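# Lift the printer's red lever fully upright

## Task

Swing the red lever on the printer up to the end of its travel so it points vertically; the side cover, the transparent strip and the cartridge must stay put, the printer must remain standing on the table, and at the end neither hand may be in contact with anything.

## Robot and tools

Robot: two arms, left_arm and right_arm, each ending in a five-finger hand (left_arm has a left hand, right_arm a right hand, mirror images). Base poses in the scene frame: left_arm (-0.020, +0.239, +0.037) m, quat_wxyz (+1.000, 0, 0, +0.007); right_arm (+0.007, -0.368, +0.018) m, quat_wxyz (+1.000, 0, 0, -0.020). A post stands on the floor behind the arms.

Frames. Scene frame: origin at table-top height halfway between the nominal bases, +z up, +x away from the robot over the table, left_arm toward +y. Cameras and the table use the scene frame. Every reported hand pose, velocity and Hand target is in that arm's own base frame. Offsets are taken along the current Hand target's own axes. The hand point sits 0.05 m in front of the palm and 0.15 m from the wrist flange; its +z runs along the straight fingers, +y out of the palm, +x across the palm away from the thumb on the right hand (toward the thumb on the left hand). Fingertips reach 0.06-0.07 m past the point; a bracket on the little-finger side of the wrist sticks out and can strike objects.

Row layout (used by execute_actions and move): 28 numbers, each in [-1, 1]. Numbers 1-6: left_arm dx, dy, dz, rx, ry, rz. Numbers 7-12: left hand thumb_turn, thumb_bend, index, middle, ring, little. 13-14: left force_limit, speed. Numbers 15-28 repeat that pattern for right_arm. Pose numbers are an offset, not a pose: they count from the Hand target the arm had when the action or move began, in that target's axes, with 1.0 = 0.6 m or 180 degrees; rx, ry, rz form one rotation vector. All zeros asks nothing new of that arm. Finger numbers are absolute positions: -1 open/straight, +1 closed/curled; thumb_turn -1 beside the palm, +1 opposite the fingers. force_limit maps -1..+1 to about 0..10 N (15 N for thumb motors); speed rises linearly to full at +0.48. Hand numbers are never 'no change': resend the last row's eight numbers for a hand you want unchanged (or, before any, its hand_measured plus hand_force_limit and hand_speed).

execute_actions(actions, cameras): actions is a list of actions; each action is up to 15 rows, one per 1/30 s step, the last row held to step 15. Every row counts from the action's starting Hand target, not from the preceding row; a new action starts from the updated target, so repeating an offset moves further. Images come only with an empty list or when cameras names them.

move(target, speed, blend, blocking, cameras): target is one 28-number row or a list of up to 15 rows; all offsets count from the same starting Hand targets. Each hand follows a straight line, all arms finishing together, capped at 10 s. speed in m/s, 0.002 to 4.3 (default 0.25), one value or one per target. blend in metres rounds corners (0 = stop at each). blocking=false returns after about 0.5 s while motion continues. The path does not avoid obstacles. The result adds a 'move:' line: done, off_target, moving, held or fault, plus limits (paced = pose clipped, held = steps withheld).

wait(seconds, 0 to 3600) lets time pass; stop() brakes a running move; zoom_image(camera 'cam_high' or 'cam_low', region [x0, y0, x1, y1], at most 504 each side) enlarges part of the latest image; show_instructions() shows reference pages; finished_scene(scene 1) ends irreversibly.

Results: end_effector_position (m) and end_effector_quat_wxyz per arm in its base frame; Hand target (last commanded pose after clipping; next offsets start here); joint positions, velocities, torques; hand_measured, hand_stopped_by (moving, target, force, stalled, fault), hand_load_n (positive = finger pushed open; near 0 after a lost grip). Arms often rest 1-3 cm (sometimes 5 cm) short, usually low, without contact; a fresh execute_actions call re-requests the target, and a residual gap can be sent as an offset. Orientation commands are clipped to 40 degrees from the measured one per step. Joint ranges (rad): waist -2.880 to 2.880, shoulder 0.000 to 3.142, elbow 0.000 to 3.019, wrist pitch -1.693 to 1.571, wrist yaw -1.571 to 1.571, wrist roll -2.094 to 2.094.

Cameras: cam_high and cam_low, 672x504, fixed, scene frame calibration given.

Cautions: nothing may leave the table. Avoid slams, fast impacts, pressing targets far past a contact, and dropping parts even slightly. Do not let the hands or arms collide with each other. Long pushes or holding stretched arms heat motors (warning at 85 °C, arm collapses at 100 °C for 30-60 s). To end a push, command the target back beyond the hand point. Finish with both hands clear of the printer.

Each tool is called after "Request:" as name(argument=value, ...) on one line, values as JSON.

Reference images:

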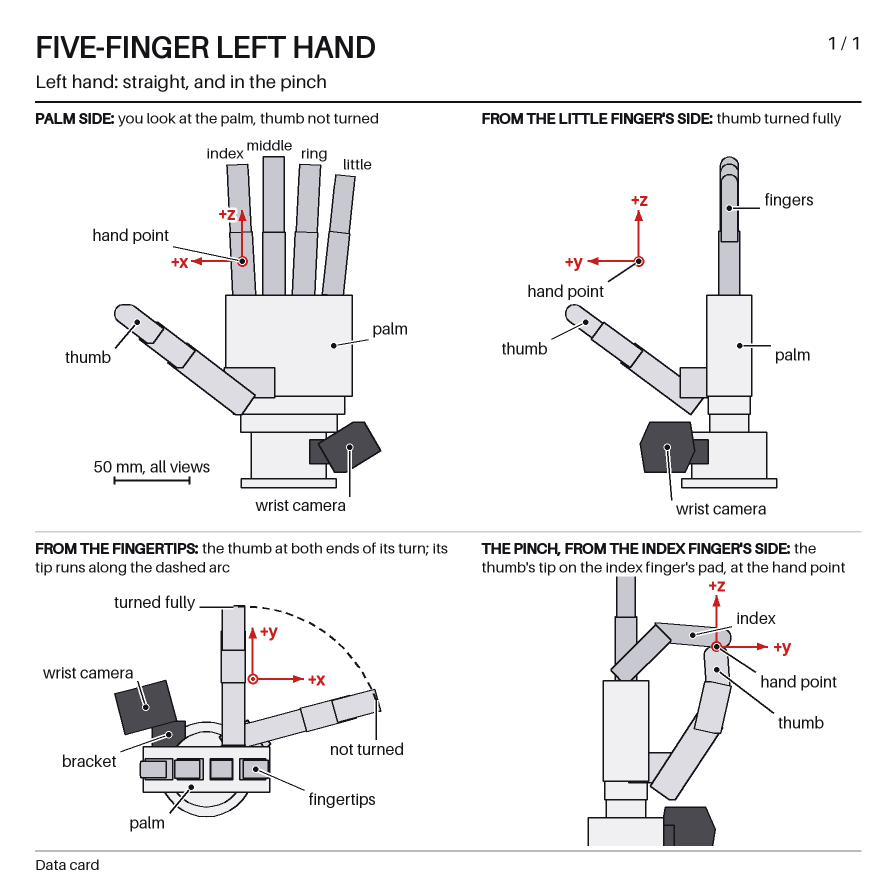

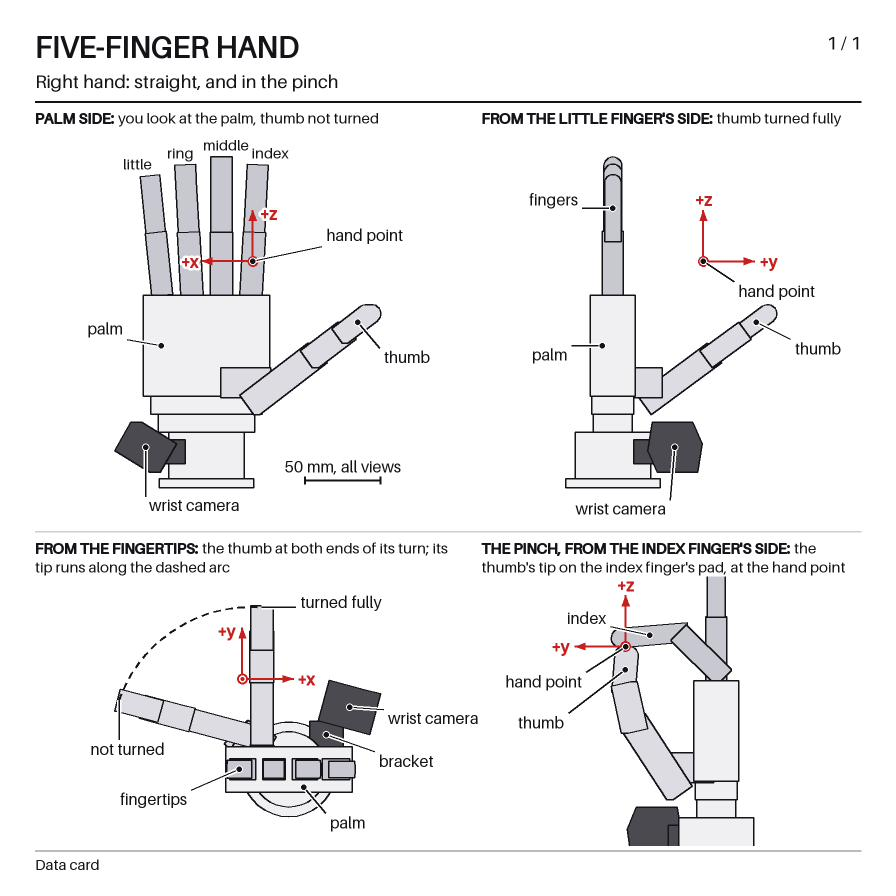

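## Session

Request:
execute_actions(actions=[])

Scene clock: 0.00 s.
left_arm: end_effector_position=(+0.4723, -0.1321, +0.2352) hand_measured=(-1.000, -1.000, -1.000, -1.000, -1.000, -1.000) hand_load_n=(+0.0, +0.0, +0.0, +0.0, +0.0, +0.0) hand_stopped_by=(target, target, target, target, target, target) hand_force_limit=0.00 hand_speed=-0.80 end_effector_quat_wxyz=(+0.018, -0.141, +0.987, +0.078) | right_arm: end_effector_position=(+0.3879, +0.1380, +0.2611) hand_measured=(-1.000, -1.000, -1.000, -1.000, -1.000, -1.000) hand_load_n=(+0.0, +0.5, +0.0, +0.0, +0.0, +0.0) hand_stopped_by=(target, target, target, target, target, target) hand_force_limit=0.00 hand_speed=-0.80 end_effector_quat_wxyz=(+0.277, +0.896, +0.130, +0.322)
Joint positions: left_arm=[-0.388 1.816 1.848 -1.651 -0.152 0.895] | right_arm=[0.783 1.347 1.143 -1.106 0.849 -1.194]
Joint velocities: within noise
Joint torques (N m): no reading
Heat: left arm: hottest shoulder 37 °C; right arm: hottest wrist pitch 33 °C.
Hand target: left_arm +0.4787, -0.1367, +0.2448; +0.034, -0.137, +0.987, +0.071 | right_arm +0.3921, +0.1447, +0.2701; +0.270, +0.894, +0.128, +0.334

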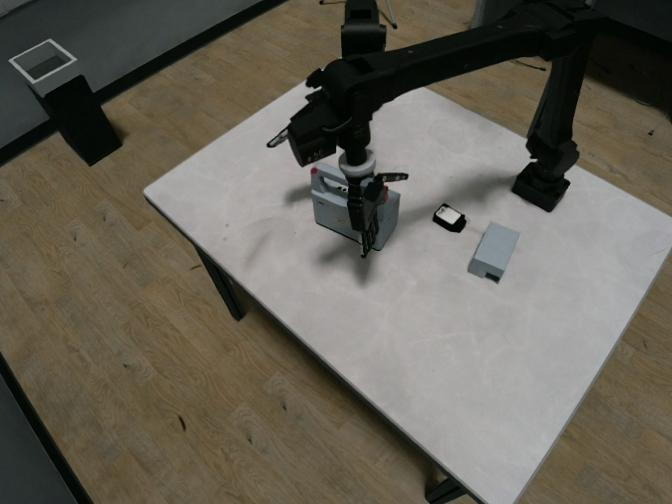

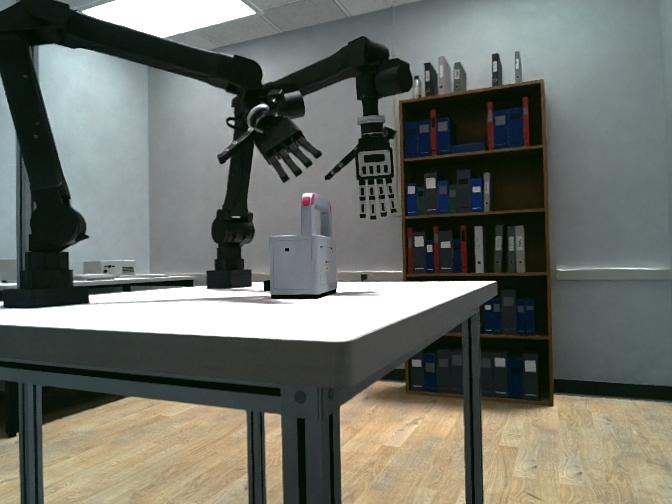

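Request:
zoom_image(camera="cam_high", region=[260, 120, 460, 270])

Request:
zoom_image(camera="cam_low", region=[200, 60, 440, 310])

Scaled by 2.520 from the camera's image (finer frame: 960x720).

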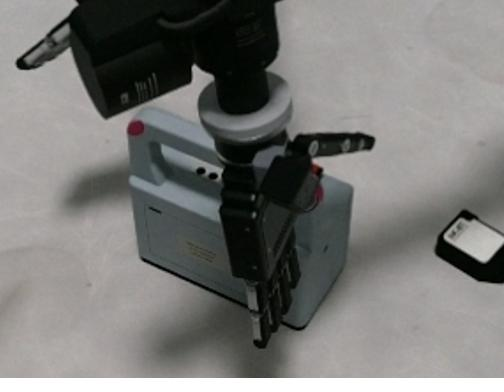

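Scaled by 2.016 from the camera's image (finer frame: 960x720).

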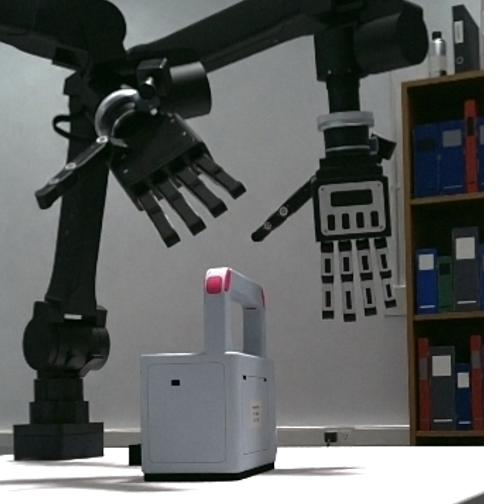

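Request:
move(target=[0, 0.35, -0.1, 0,0,0, -1,-1,-1,-1,-1,-1,0,-0.8, 0,0,0,0,0,0, -1,-1,-1,-1,-1,-1,0,-0.8], cameras=["all"])

Scene clock: 3.17 s.
left_arm: end_effector_position=(+0.4189, +0.0534, +0.3284) hand_measured=(-1.000, -1.000, -1.000, -1.000, -1.000, -1.000) hand_load_n=(+0.0, +0.0, +0.0, +0.0, +0.0, +0.0) hand_stopped_by=(target, target, target, target, target, target) hand_force_limit=0.00 hand_speed=-0.80 end_effector_quat_wxyz=(+0.065, -0.145, +0.985, +0.065) | right_arm: end_effector_position=(+0.3879, +0.1380, +0.2611) hand_measured=(-1.000, -1.000, -1.000, -1.000, -1.000, -1.000) hand_load_n=(+0.0, +0.0, +0.0, +0.0, +0.0, +0.0) hand_stopped_by=(target, target, target, target, target, target) hand_force_limit=0.00 hand_speed=-0.80 end_effector_quat_wxyz=(+0.277, +0.896, +0.130, +0.322)
Joint positions: left_arm=[-0.052 1.503 1.708 -1.674 -0.152 1.234] | right_arm=[0.783 1.347 1.143 -1.106 0.849 -1.194]
Joint torques (N m): left_arm=[0.03 -9.52 9.05 0.28 -0.29 0.07] | right_arm=[-1.44 -9.17 9.98 0.77 0.77 0.05]
Heat: left arm: hottest shoulder 37 °C; right arm: hottest wrist pitch 33 °C.
Hand target: left_arm +0.4179, +0.0543, +0.3315; +0.034, -0.137, +0.987, +0.071 | right_arm +0.3921, +0.1447, +0.2701; +0.270, +0.894, +0.128, +0.334
Off the commanded pose: left_arm 0.003 m, 4 deg | right_arm 0.012 m, 2 deg.
joint sent to its limit (left arm) — joint 4 (wrist pitch), lower limit. The joint targets are off in position, not in orientation.
move: off_target (left_arm)

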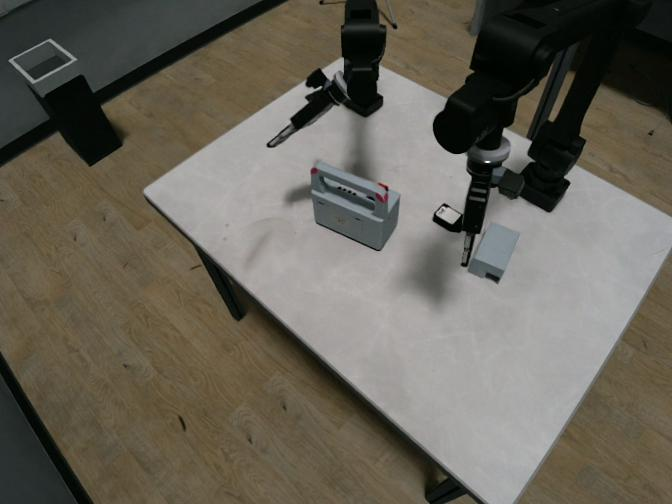

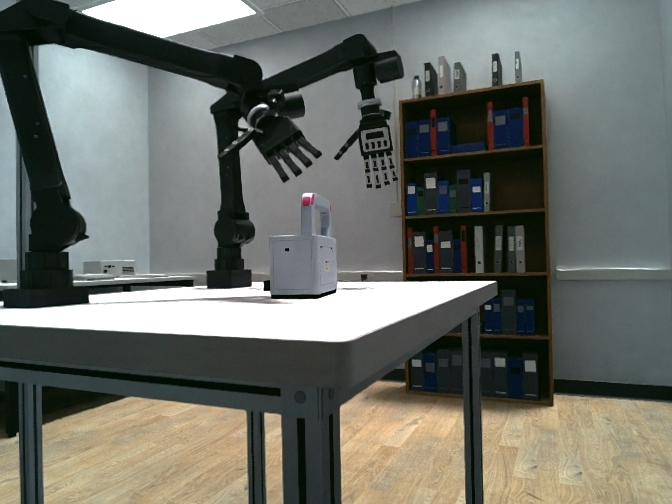

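Request:
zoom_image(camera="cam_high", region=[300, 150, 410, 260])

Request:
zoom_image(camera="cam_high", region=[340, 165, 410, 225])

Request:
zoom_image(camera="cam_low", region=[240, 170, 380, 310])

Request:
zoom_image(camera="cam_high", region=[220, 200, 320, 300])

Scaled by 4.582 from the camera's image (finer frame: 960x720).

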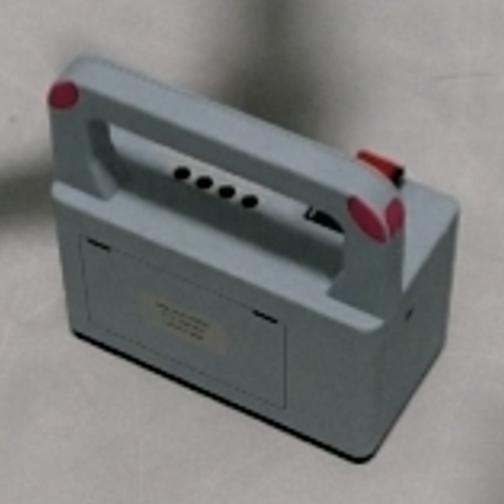

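Scaled by 7.200 from the camera's image (finer frame: 960x720).

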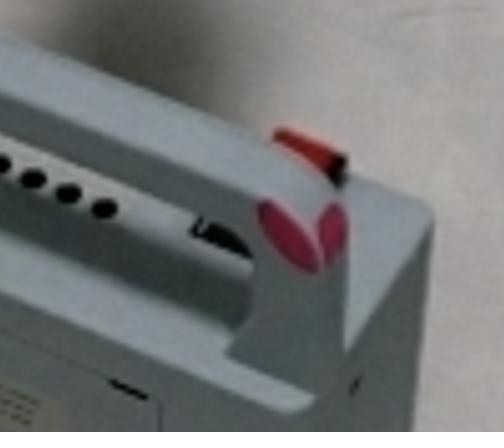

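Scaled by 3.600 from the camera's image (finer frame: 960x720).

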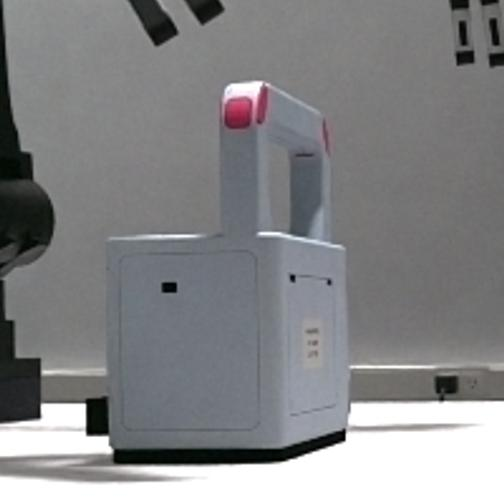

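Scaled by 5.040 from the camera's image (finer frame: 960x720).

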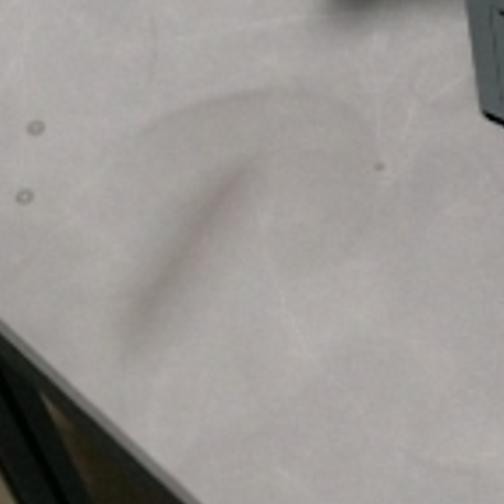

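Request:
zoom_image(camera="cam_high", region=[362, 175, 402, 205])

Request:
zoom_image(camera="cam_high", region=[420, 190, 540, 290])

Request:
zoom_image(camera="cam_low", region=[260, 220, 350, 300])

Scaled by 12.600 from the camera's image (finer frame: 960x720).

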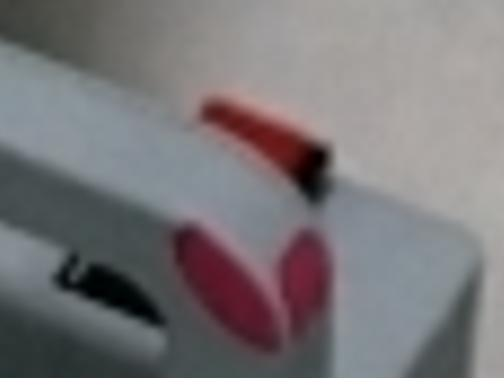

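Scaled by 4.200 from the camera's image (finer frame: 960x720).

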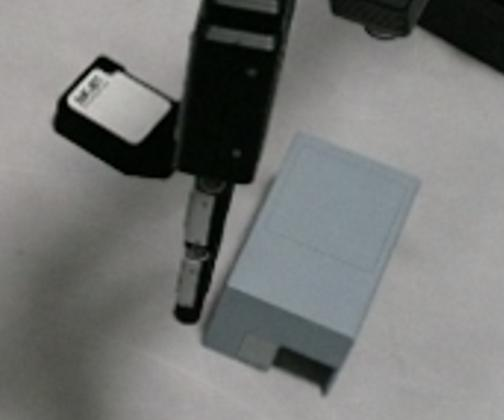

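Scaled by 5.600 from the camera's image (finer frame: 960x720).

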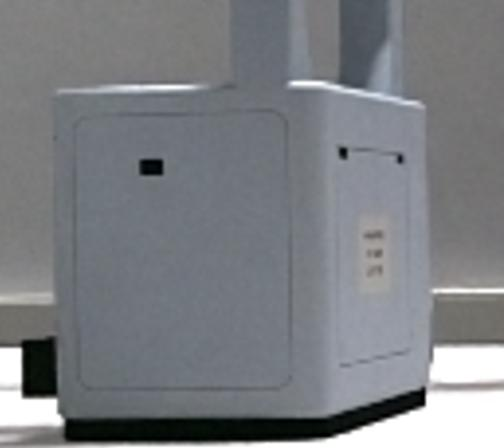

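Request:
zoom_image(camera="cam_high", region=[360, 180, 380, 205])

Request:
zoom_image(camera="cam_high", region=[372, 176, 394, 196])

Request:
zoom_image(camera="cam_high", region=[325, 170, 385, 215])

Request:
zoom_image(camera="cam_low", region=[290, 215, 345, 250])

Scaled by 20.160 from the camera's image (finer frame: 960x720).

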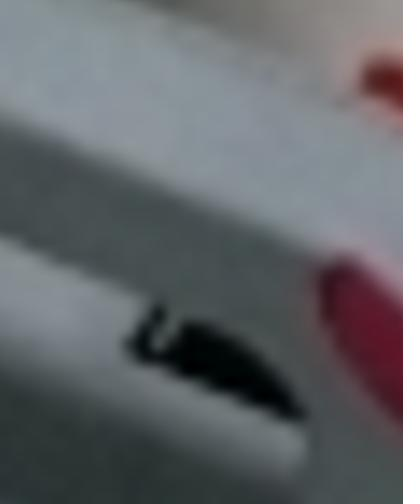

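Scaled by 22.909 from the camera's image (finer frame: 960x720).

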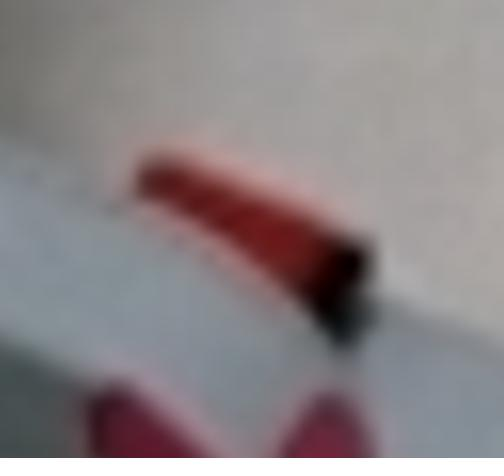

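Scaled by 8.400 from the camera's image (finer frame: 960x720).

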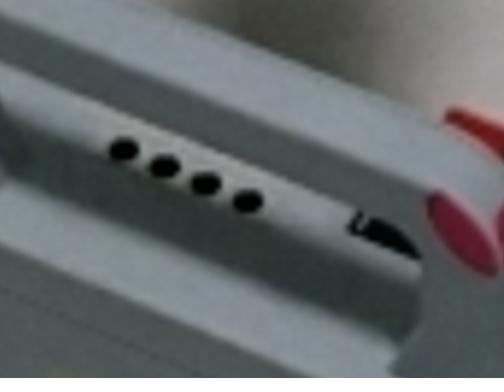

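Scaled by 9.164 from the camera's image (finer frame: 960x720).

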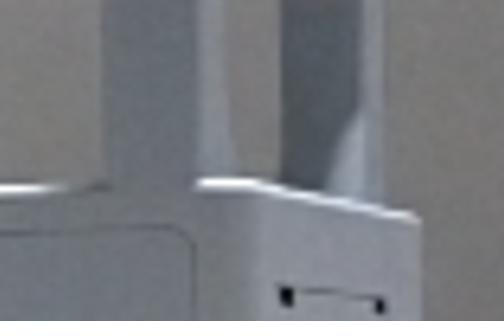

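Request:
zoom_image(camera="cam_high", region=[360, 90, 480, 210])

Request:
zoom_image(camera="cam_high", region=[140, 120, 360, 320])

Request:
zoom_image(camera="cam_low", region=[200, 260, 400, 310])

Request:
zoom_image(camera="cam_high", region=[340, 220, 560, 420])

Scaled by 4.200 from the camera's image (finer frame: 960x720).

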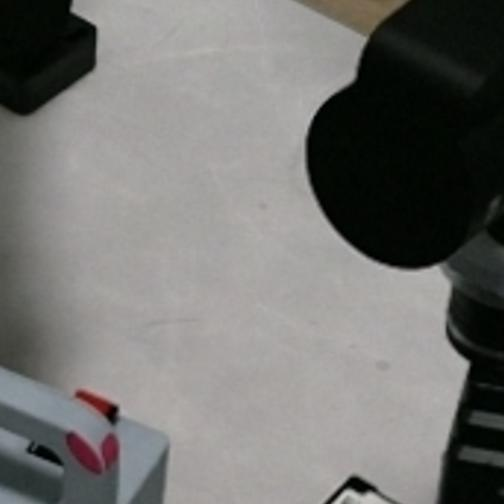

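Scaled by 2.291 from the camera's image (finer frame: 960x720).

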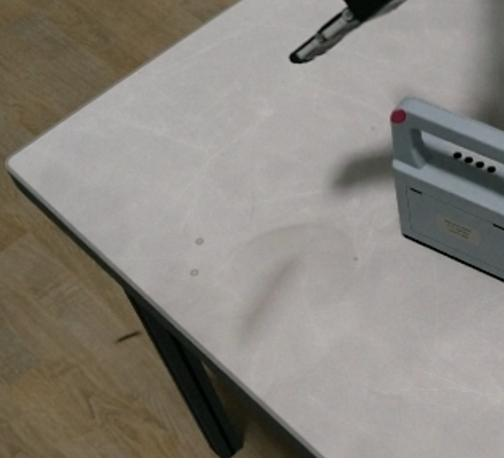

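Scaled by 2.520 from the camera's image (finer frame: 960x720).

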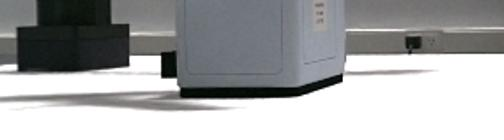

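Scaled by 2.291 from the camera's image (finer frame: 960x720).

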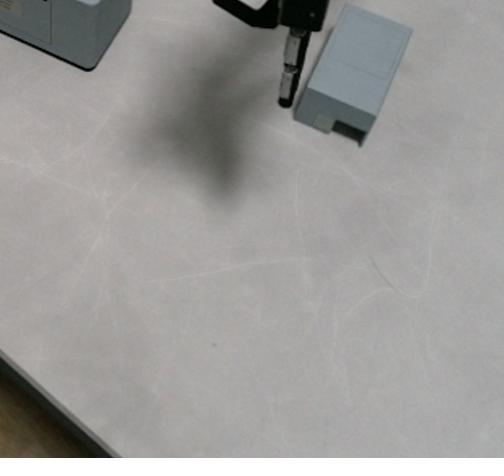

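Request:
move(target=[0.443,-0.343,0.115,0.018,0.051,-0.411, 1,-1,-1,-1,-1,-1,0,-0.3, 0,0,0,0,0,0, -1,-1,-1,-1,-1,-1,0,-0.8], cameras=["all"])

Scene clock: 13.80 s.
left_arm: end_effector_position=(+0.2185, -0.1960, +0.2094) hand_measured=(+1.000, -1.000, -1.000, -1.000, -1.000, -1.000) hand_load_n=(+0.0, +0.0, +0.0, -0.5, +0.0, +0.0) hand_stopped_by=(target, target, target, target, target, target) hand_force_limit=0.00 hand_speed=-0.30 end_effector_quat_wxyz=(+0.005, +0.703, -0.711, -0.019) | right_arm: end_effector_position=(+0.3879, +0.1380, +0.2611) hand_measured=(-1.000, -1.000, -1.000, -1.000, -1.000, -1.000) hand_load_n=(+0.0, +0.0, +0.0, +0.0, +0.0, +0.0) hand_stopped_by=(target, target, target, target, target, target) hand_force_limit=0.00 hand_speed=-0.80 end_effector_quat_wxyz=(+0.277, +0.896, +0.130, +0.322)
Joint positions: left_arm=[-0.535 1.218 1.13 -1.522 -0.001 -0.524] | right_arm=[0.783 1.347 1.143 -1.106 0.849 -1.194]
Joint torques (N m): left_arm=[-1.03 -6.77 8.91 1.31 -0.1 -0.22] | right_arm=[-1.44 -9.17 10 0.77 0.77 0.05]
Heat: left arm: hottest shoulder 37 °C; right arm: hottest elbow 33 °C.
Hand target: left_arm +0.2228, -0.2023, +0.2136; +0.001, +0.707, -0.707, +0.000 | right_arm +0.3921, +0.1447, +0.2701; +0.270, +0.894, +0.128, +0.334
Off the commanded pose: left_arm 0.009 m, 2 deg | right_arm 0.012 m, 2 deg.
move: done

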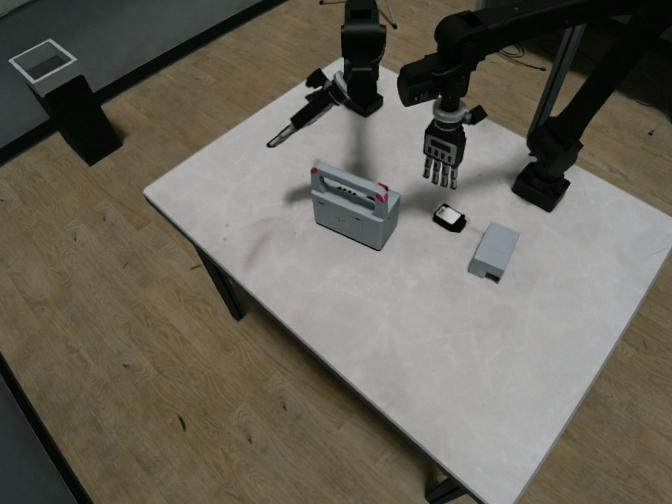

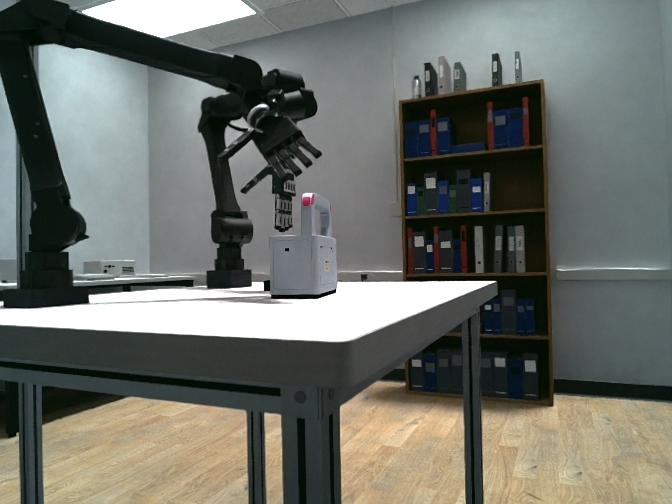

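Request:
zoom_image(camera="cam_high", region=[370, 130, 530, 290])

Request:
zoom_image(camera="cam_low", region=[220, 130, 370, 310])

Scaled by 3.150 from the camera's image (finer frame: 960x720).

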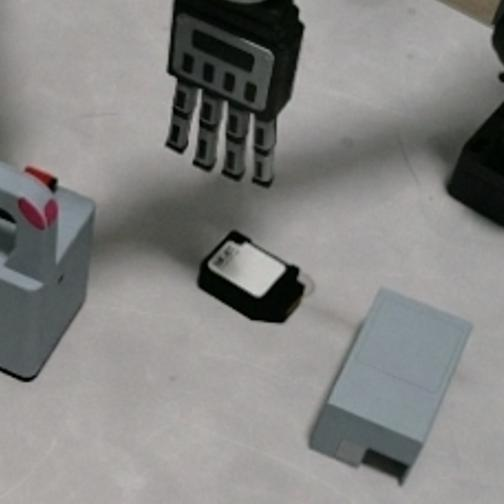

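Scaled by 2.800 from the camera's image (finer frame: 960x720).

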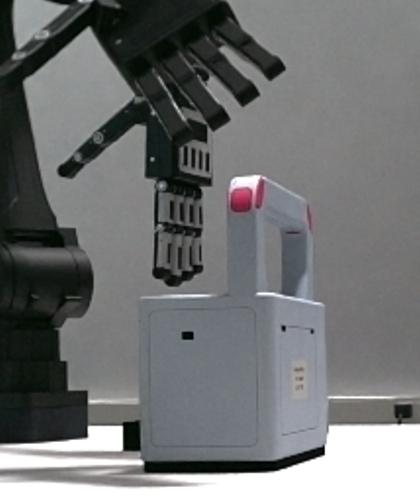

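Request:
move(target=[0.0617,-0.0333,0.15,0,0,0, 1,-1,-1,-1,-1,-1,0,-0.3, 0,0,0,0,0,0, -1,-1,-1,-1,-1,-1,0,-0.8], speed=0.1, cameras=["all"])

Request:
zoom_image(camera="cam_high", region=[330, 130, 490, 270])

Request:
zoom_image(camera="cam_low", region=[220, 130, 370, 310])

Scene clock: 17.43 s.
left_arm: end_effector_position=(+0.2404, -0.2287, +0.1223) hand_measured=(+1.000, -1.000, -1.000, -1.000, -1.000, -1.000) hand_load_n=(+0.0, +0.0, +0.0, +0.0, +0.0, +0.0) hand_stopped_by=(target, target, target, target, target, target) hand_force_limit=0.00 hand_speed=-0.30 end_effector_quat_wxyz=(+0.002, +0.707, -0.707, -0.013) | right_arm: end_effector_position=(+0.3879, +0.1380, +0.2611) hand_measured=(-1.000, -1.000, -1.000, -1.000, -1.000, -1.000) hand_load_n=(+0.0, +0.0, +0.0, +0.0, +0.0, +0.0) hand_stopped_by=(target, target, target, target, target, target) hand_force_limit=0.00 hand_speed=-0.80 end_effector_quat_wxyz=(+0.277, +0.896, +0.130, +0.322)
Joint positions: left_arm=[-0.581 1.353 1.018 -1.263 -0.001 -0.582] | right_arm=[0.783 1.347 1.143 -1.106 0.849 -1.194]
Joint torques (N m): left_arm=[-1.49 -7.12 8.57 1.36 -0.09 -0.22] | right_arm=[-1.38 -9.23 9.99 0.77 0.77 0.05]
Heat: left arm: hottest shoulder 37 °C; right arm: hottest elbow 33 °C.
Hand target: left_arm +0.2427, -0.2394, +0.1236; +0.001, +0.707, -0.707, +0.000 | right_arm +0.3921, +0.1447, +0.2701; +0.270, +0.894, +0.128, +0.334
Off the commanded pose: left_arm 0.011 m, 2 deg | right_arm 0.012 m, 2 deg.
move: off_target (left_arm)

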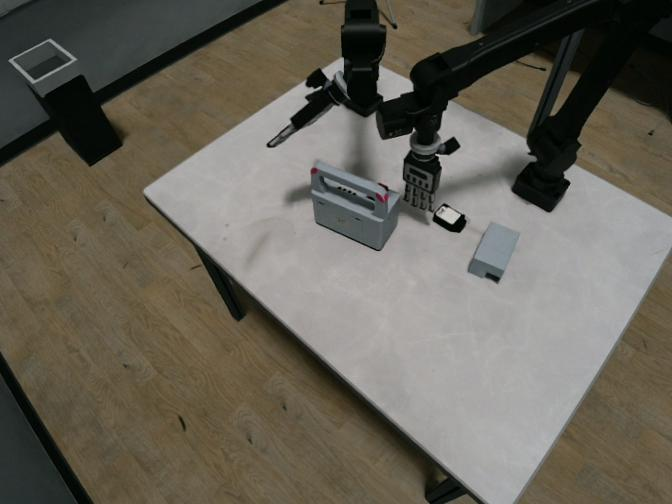

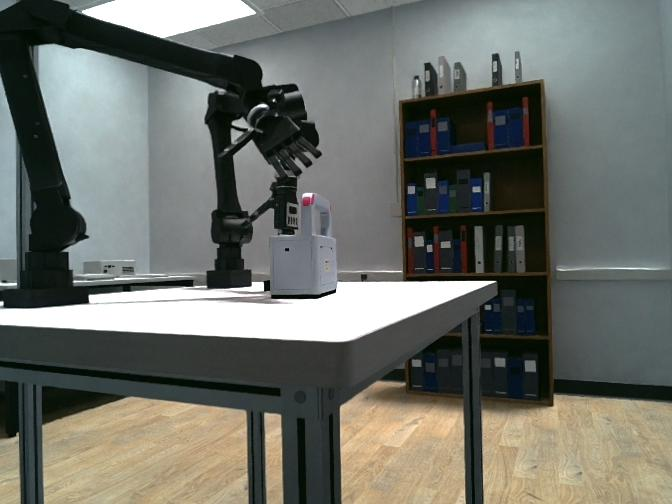

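Scaled by 3.150 from the camera's image (finer frame: 960x720).

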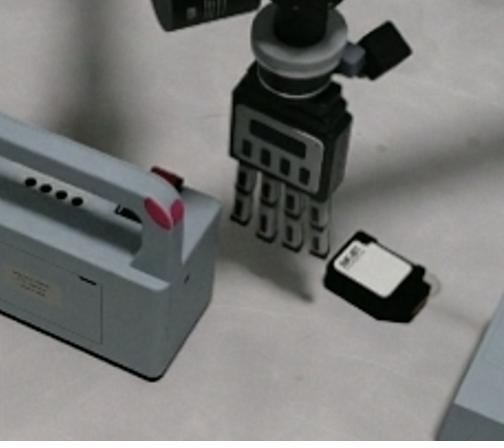

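Scaled by 2.800 from the camera's image (finer frame: 960x720).

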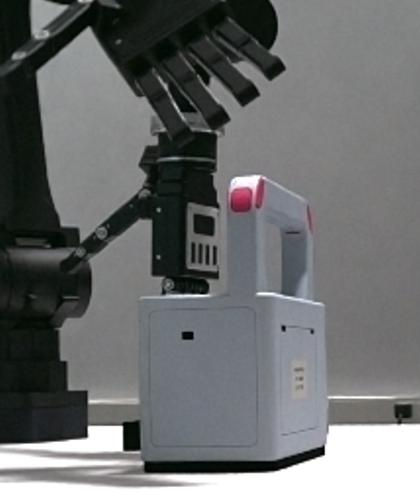

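Request:
move(target=[0.0,-0.1,0.015,0,0,0, 1,-1,-1,-1,-1,-1,0,-0.3, 0,0,0,0,0,0, -1,-1,-1,-1,-1,-1,0,-0.8], speed=0.06, cameras=["all"])

Request:
zoom_image(camera="cam_high", region=[290, 130, 450, 270])

Request:
zoom_image(camera="cam_low", region=[220, 130, 370, 310])

Scene clock: 19.70 s.
left_arm: end_effector_position=(+0.2680, -0.2331, +0.0997) hand_measured=(+1.000, -1.000, -1.000, -1.000, -1.000, -1.000) hand_load_n=(+0.0, -0.5, +0.0, +0.0, +0.0, +0.0) hand_stopped_by=(target, target, target, target, target, target) hand_force_limit=0.00 hand_speed=-0.30 end_effector_quat_wxyz=(+0.014, +0.698, -0.715, -0.036) | right_arm: end_effector_position=(+0.3879, +0.1380, +0.2611) hand_measured=(-1.000, -1.000, -1.000, -1.000, -1.000, -1.000) hand_load_n=(+0.0, +0.0, +0.0, +0.5, +0.0, +0.0) hand_stopped_by=(target, target, target, target, target, target) hand_force_limit=0.00 hand_speed=-0.80 end_effector_quat_wxyz=(+0.277, +0.896, +0.130, +0.322)
Joint positions: left_arm=[-0.549 1.483 1.079 -1.245 0.009 -0.524] | right_arm=[0.783 1.347 1.143 -1.106 0.849 -1.194]
Joint torques (N m): left_arm=[1.32 -8.12 12.67 1.28 -0.18 0] | right_arm=[-1.38 -9.17 9.98 0.77 0.77 0.05]
Heat: left arm: hottest shoulder 37 °C; right arm: hottest elbow 33 °C.
Hand target: left_arm +0.3027, -0.2394, +0.1146; +0.001, +0.707, -0.707, +0.000 | right_arm +0.3921, +0.1447, +0.2701; +0.270, +0.894, +0.128, +0.334
Off the commanded pose: left_arm 0.038 m, 5 deg | right_arm 0.012 m, 2 deg.
move: off_target (left_arm)

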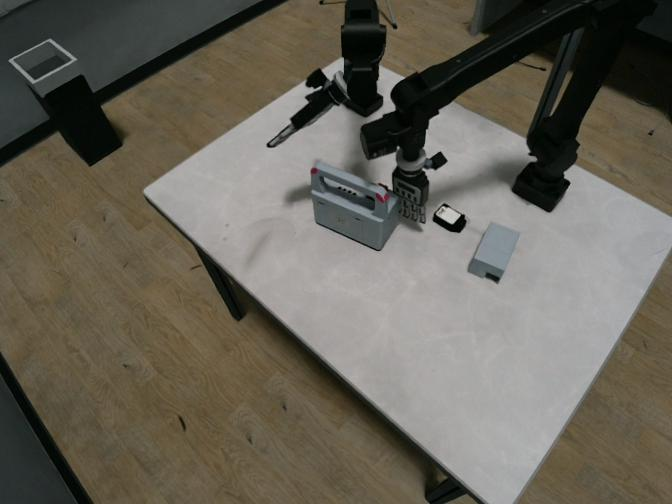

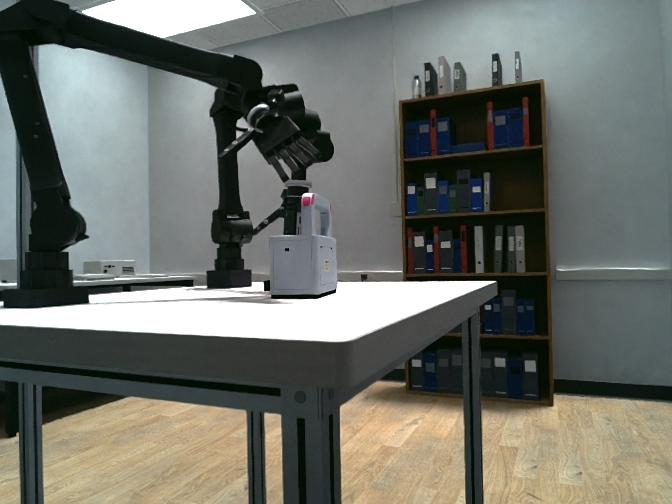

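Scaled by 3.150 from the camera's image (finer frame: 960x720).

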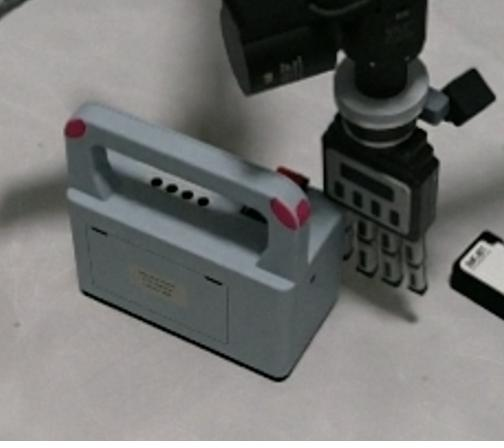

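Scaled by 2.800 from the camera's image (finer frame: 960x720).

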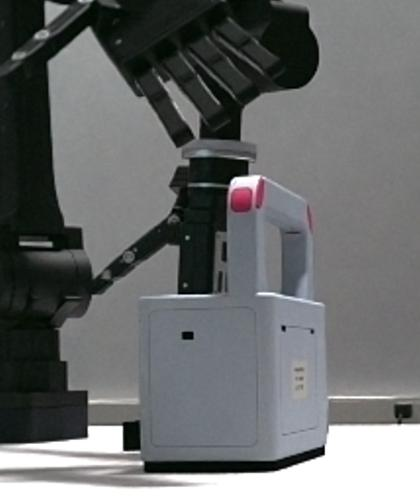

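Request:
zoom_image(camera="cam_high", region=[360, 170, 410, 220])

Scaled by 10.080 from the camera's image (finer frame: 960x720).

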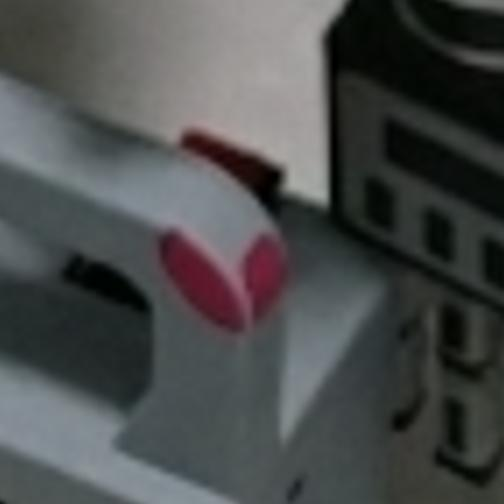

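Request:
move(target=[[0.0,0.1,0,0,0,0, 1,-1,-1,-1,-1,-1,0,-0.3, 0,0,0,0,0,0, -1,-1,-1,-1,-1,-1,0,-0.8],[0.0,0.12,-0.25,0,0,0, -1,-1,-1,1,1,1,0,-0.3, 0,0,0,0,0,0, -1,-1,-1,-1,-1,-1,0,-0.8]], speed=0.15, blend=0.02, cameras=["all"])

Request:
zoom_image(camera="cam_high", region=[290, 130, 450, 270])

Scene clock: 26.27 s.
left_arm: end_effector_position=(+0.2481, -0.2308, +0.1167) hand_measured=(+1.000, -1.000, -1.000, -1.000, -1.000, -1.000) hand_load_n=(+0.0, +0.0, +0.0, +0.0, +0.0, +0.0) hand_stopped_by=(target, target, target, target, target, target) hand_force_limit=0.00 hand_speed=-0.30 end_effector_quat_wxyz=(+0.002, +0.702, -0.712, -0.008) | right_arm: end_effector_position=(+0.3879, +0.1380, +0.2611) hand_measured=(-1.000, -1.000, -1.000, -1.000, -1.000, -1.000) hand_load_n=(+0.0, +0.0, +0.5, +0.0, +0.0, +0.0) hand_stopped_by=(target, target, target, target, target, target) hand_force_limit=0.00 hand_speed=-0.80 end_effector_quat_wxyz=(+0.277, +0.896, +0.130, +0.322)
Joint positions: left_arm=[-0.575 1.373 1.023 -1.237 0.001 -0.561] | right_arm=[0.783 1.347 1.143 -1.106 0.849 -1.194]
Joint torques (N m): left_arm=[-0.03 -7 8.85 0.61 -0.05 -0.07] | right_arm=[-1.44 -9.17 9.98 0.77 0.77 0.05]
Heat: left arm: hottest shoulder 37 °C; right arm: hottest elbow 34 °C.
Hand target: left_arm +0.2538, -0.2322, +0.1179; +0.003, +0.705, -0.709, -0.003 (not the last commanded pose) | right_arm +0.3921, +0.1447, +0.2701; +0.270, +0.894, +0.128, +0.334
Off the commanded pose: left_arm 0.149 m, 1 deg | right_arm 0.012 m, 2 deg.
move: held (left_arm; a check stopped the path); path passed 0 of 2 targets; target 2's new numbers were not sent; limits=held
pose unreachable (left arm): on one or more control steps of this call, first in action 0 (counted from 0), this arm could not follow its commanded pose, so it was not sent that pose on those steps. It may still have moved: this result reports where it is.
cause: moving toward the commanded pose would bring a part of the arm too close to another arm (a part of this arm just beyond joint 4 (wrist pitch) and a part of the right arm just beyond its joint 4 (wrist pitch), where that arm would come to rest).

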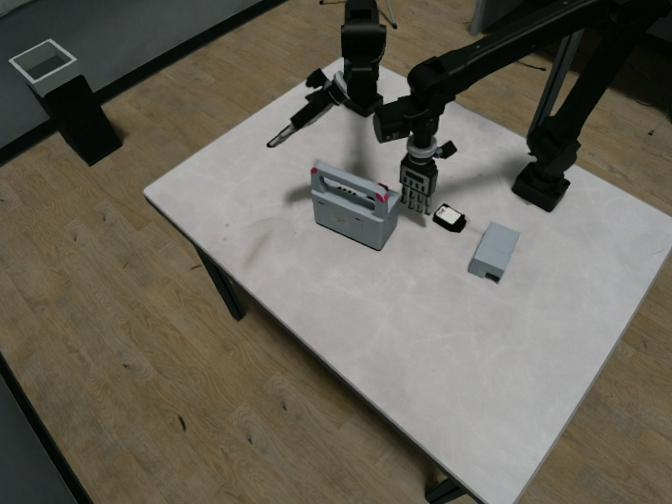

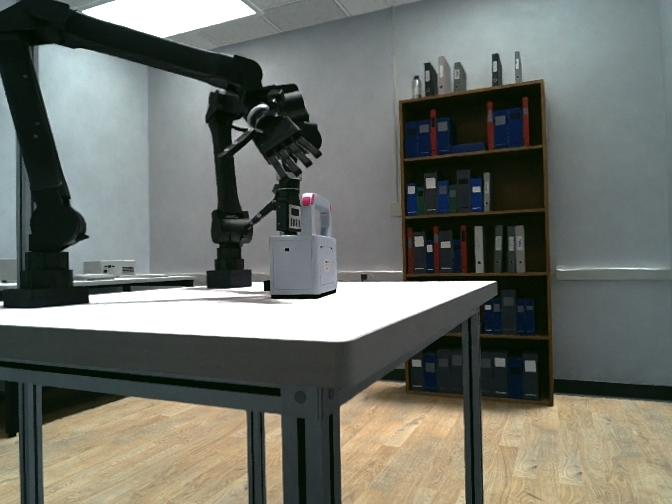

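Scaled by 3.150 from the camera's image (finer frame: 960x720).

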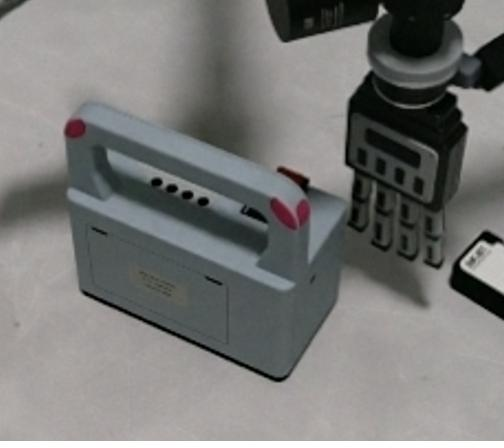

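Request:
move(target=[0,0,0,0,0,0, 1,-1,-1,-1,-1,-1,0,-0.3, -0.158,0.315,0.03,0,0,0, -1,-1,-1,-1,-1,-1,0,-0.8], speed=0.2, cameras=["all"])

Scene clock: 28.93 s.
left_arm: end_effector_position=(+0.2481, -0.2308, +0.1167) hand_measured=(+1.000, -1.000, -1.000, -1.000, -1.000, -1.000) hand_load_n=(+0.0, -0.5, +0.0, +0.0, +0.0, +0.0) hand_stopped_by=(target, target, target, target, target, target) hand_force_limit=0.00 hand_speed=-0.30 end_effector_quat_wxyz=(+0.002, +0.702, -0.712, -0.008) | right_arm: end_effector_position=(+0.3394, -0.0593, +0.3166) hand_measured=(-1.000, -1.000, -1.000, -1.000, -1.000, -1.000) hand_load_n=(+0.0, +0.0, +0.0, +0.0, +0.0, +0.0) hand_stopped_by=(target, target, target, target, target, target) hand_force_limit=0.00 hand_speed=-0.80 end_effector_quat_wxyz=(+0.269, +0.898, +0.118, +0.328)
Joint positions: left_arm=[-0.575 1.373 1.023 -1.237 0.001 -0.561] | right_arm=[0.336 0.847 0.908 -0.987 0.642 -1.718]
Joint torques (N m): left_arm=[-0.26 -6.95 8.84 0.62 -0.06 -0.06] | right_arm=[-1.2 -3.6 8.05 2.1 0.33 -0.11]
Heat: left arm: hottest shoulder 37 °C; right arm: hottest elbow 34 °C.
Hand target: left_arm +0.2538, -0.2322, +0.1179; +0.003, +0.705, -0.709, -0.003 | right_arm +0.3427, -0.0565, +0.3162; +0.270, +0.894, +0.128, +0.334
Off the commanded pose: left_arm 0.006 m, 1 deg | right_arm 0.004 m, 1 deg.
move: done

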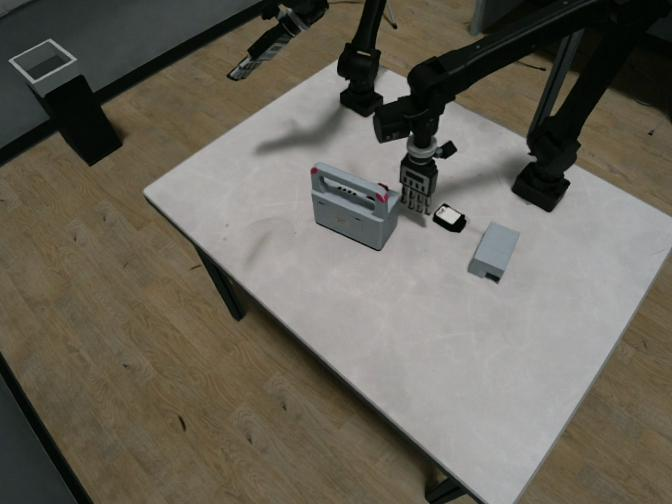

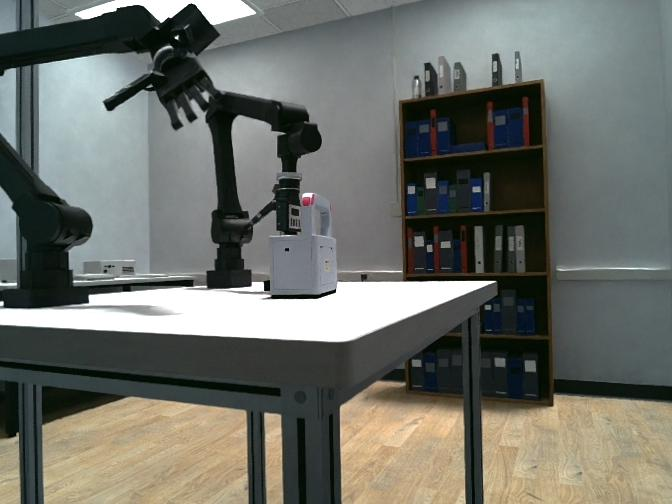

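Request:
move(target=[[0.0,0.07,-0.2,0,0,0, -1,-1,-1,-1,-1,-1,0,-0.3, 0,0,0,0,0,0, -1,-1,-1,-1,-1,-1,0,-0.8],[-0.051,0.093,-0.133,0.273,0.0606,0.130, -1,-1,-1,-1,-1,-1,0,-0.3, 0,0,0,0,0,0, -1,-1,-1,-1,-1,-1,0,-0.8]], speed=0.15, cameras=["all"])

Request:
zoom_image(camera="cam_high", region=[290, 90, 490, 270])

Request:
zoom_image(camera="cam_low", region=[200, 100, 370, 310])

Scene clock: 34.93 s.
left_arm: end_effector_position=(+0.1957, -0.1930, +0.1909) hand_measured=(-1.000, -1.000, -1.000, -1.000, -1.000, -1.000) hand_load_n=(+0.0, +0.0, +0.0, +0.0, +0.0, +0.0) hand_stopped_by=(target, target, target, target, target, target) hand_force_limit=0.00 hand_speed=-0.30 end_effector_quat_wxyz=(+0.218, -0.498, +0.767, -0.340) | right_arm: end_effector_position=(+0.3394, -0.0593, +0.3166) hand_measured=(-1.000, -1.000, -1.000, -1.000, -1.000, -1.000) hand_load_n=(+0.0, +0.0, +0.0, +0.0, +0.0, +0.0) hand_stopped_by=(target, target, target, target, target, target) hand_force_limit=0.00 hand_speed=-0.80 end_effector_quat_wxyz=(+0.269, +0.898, +0.118, +0.328)
Joint positions: left_arm=[-0.814 0.549 0.633 -0.863 -0.284 -0.275] | right_arm=[0.336 0.847 0.908 -0.987 0.642 -1.718]
Joint torques (N m): left_arm=[-1.2 -0.26 10.52 3.59 -0.38 0.06] | right_arm=[-1.26 -3.6 8.05 2.09 0.33 -0.11]
Heat: left arm: hottest shoulder 37 °C; right arm: hottest elbow 34 °C.
Hand target: left_arm +0.1988, -0.2013, +0.1981; +0.223, -0.486, +0.767, -0.355 | right_arm +0.3427, -0.0565, +0.3162; +0.270, +0.894, +0.128, +0.334
Off the commanded pose: left_arm 0.011 m, 2 deg | right_arm 0.004 m, 1 deg.
move: off_target (left_arm)

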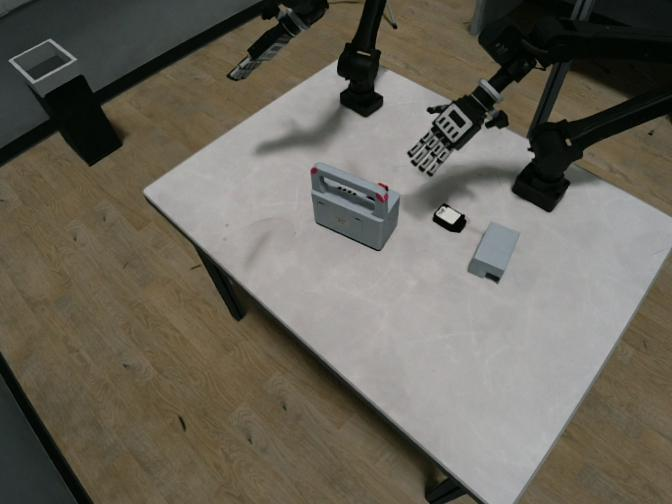

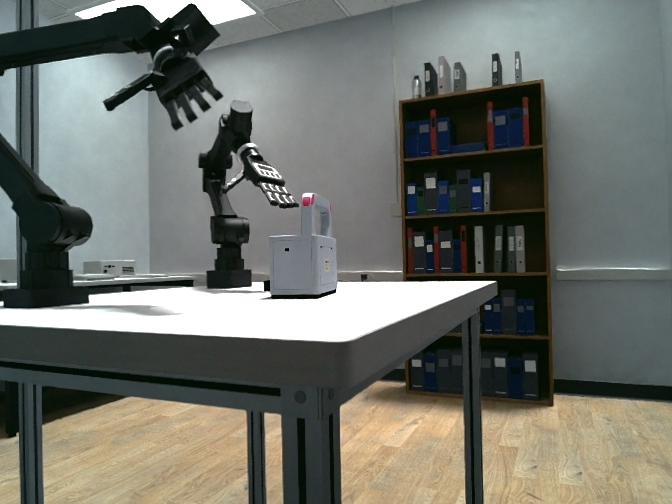

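Scaled by 2.520 from the camera's image (finer frame: 960x720).

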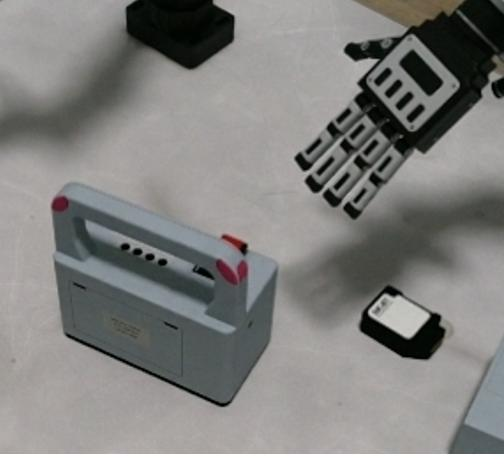

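Scaled by 2.400 from the camera's image (finer frame: 960x720).

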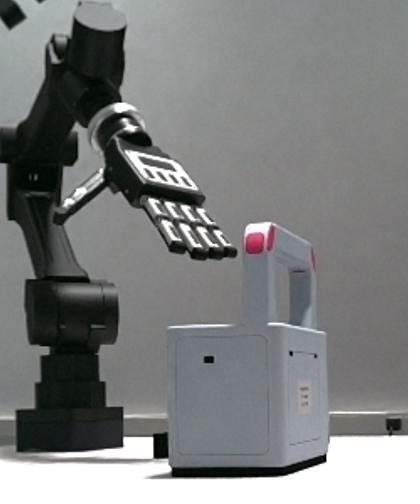

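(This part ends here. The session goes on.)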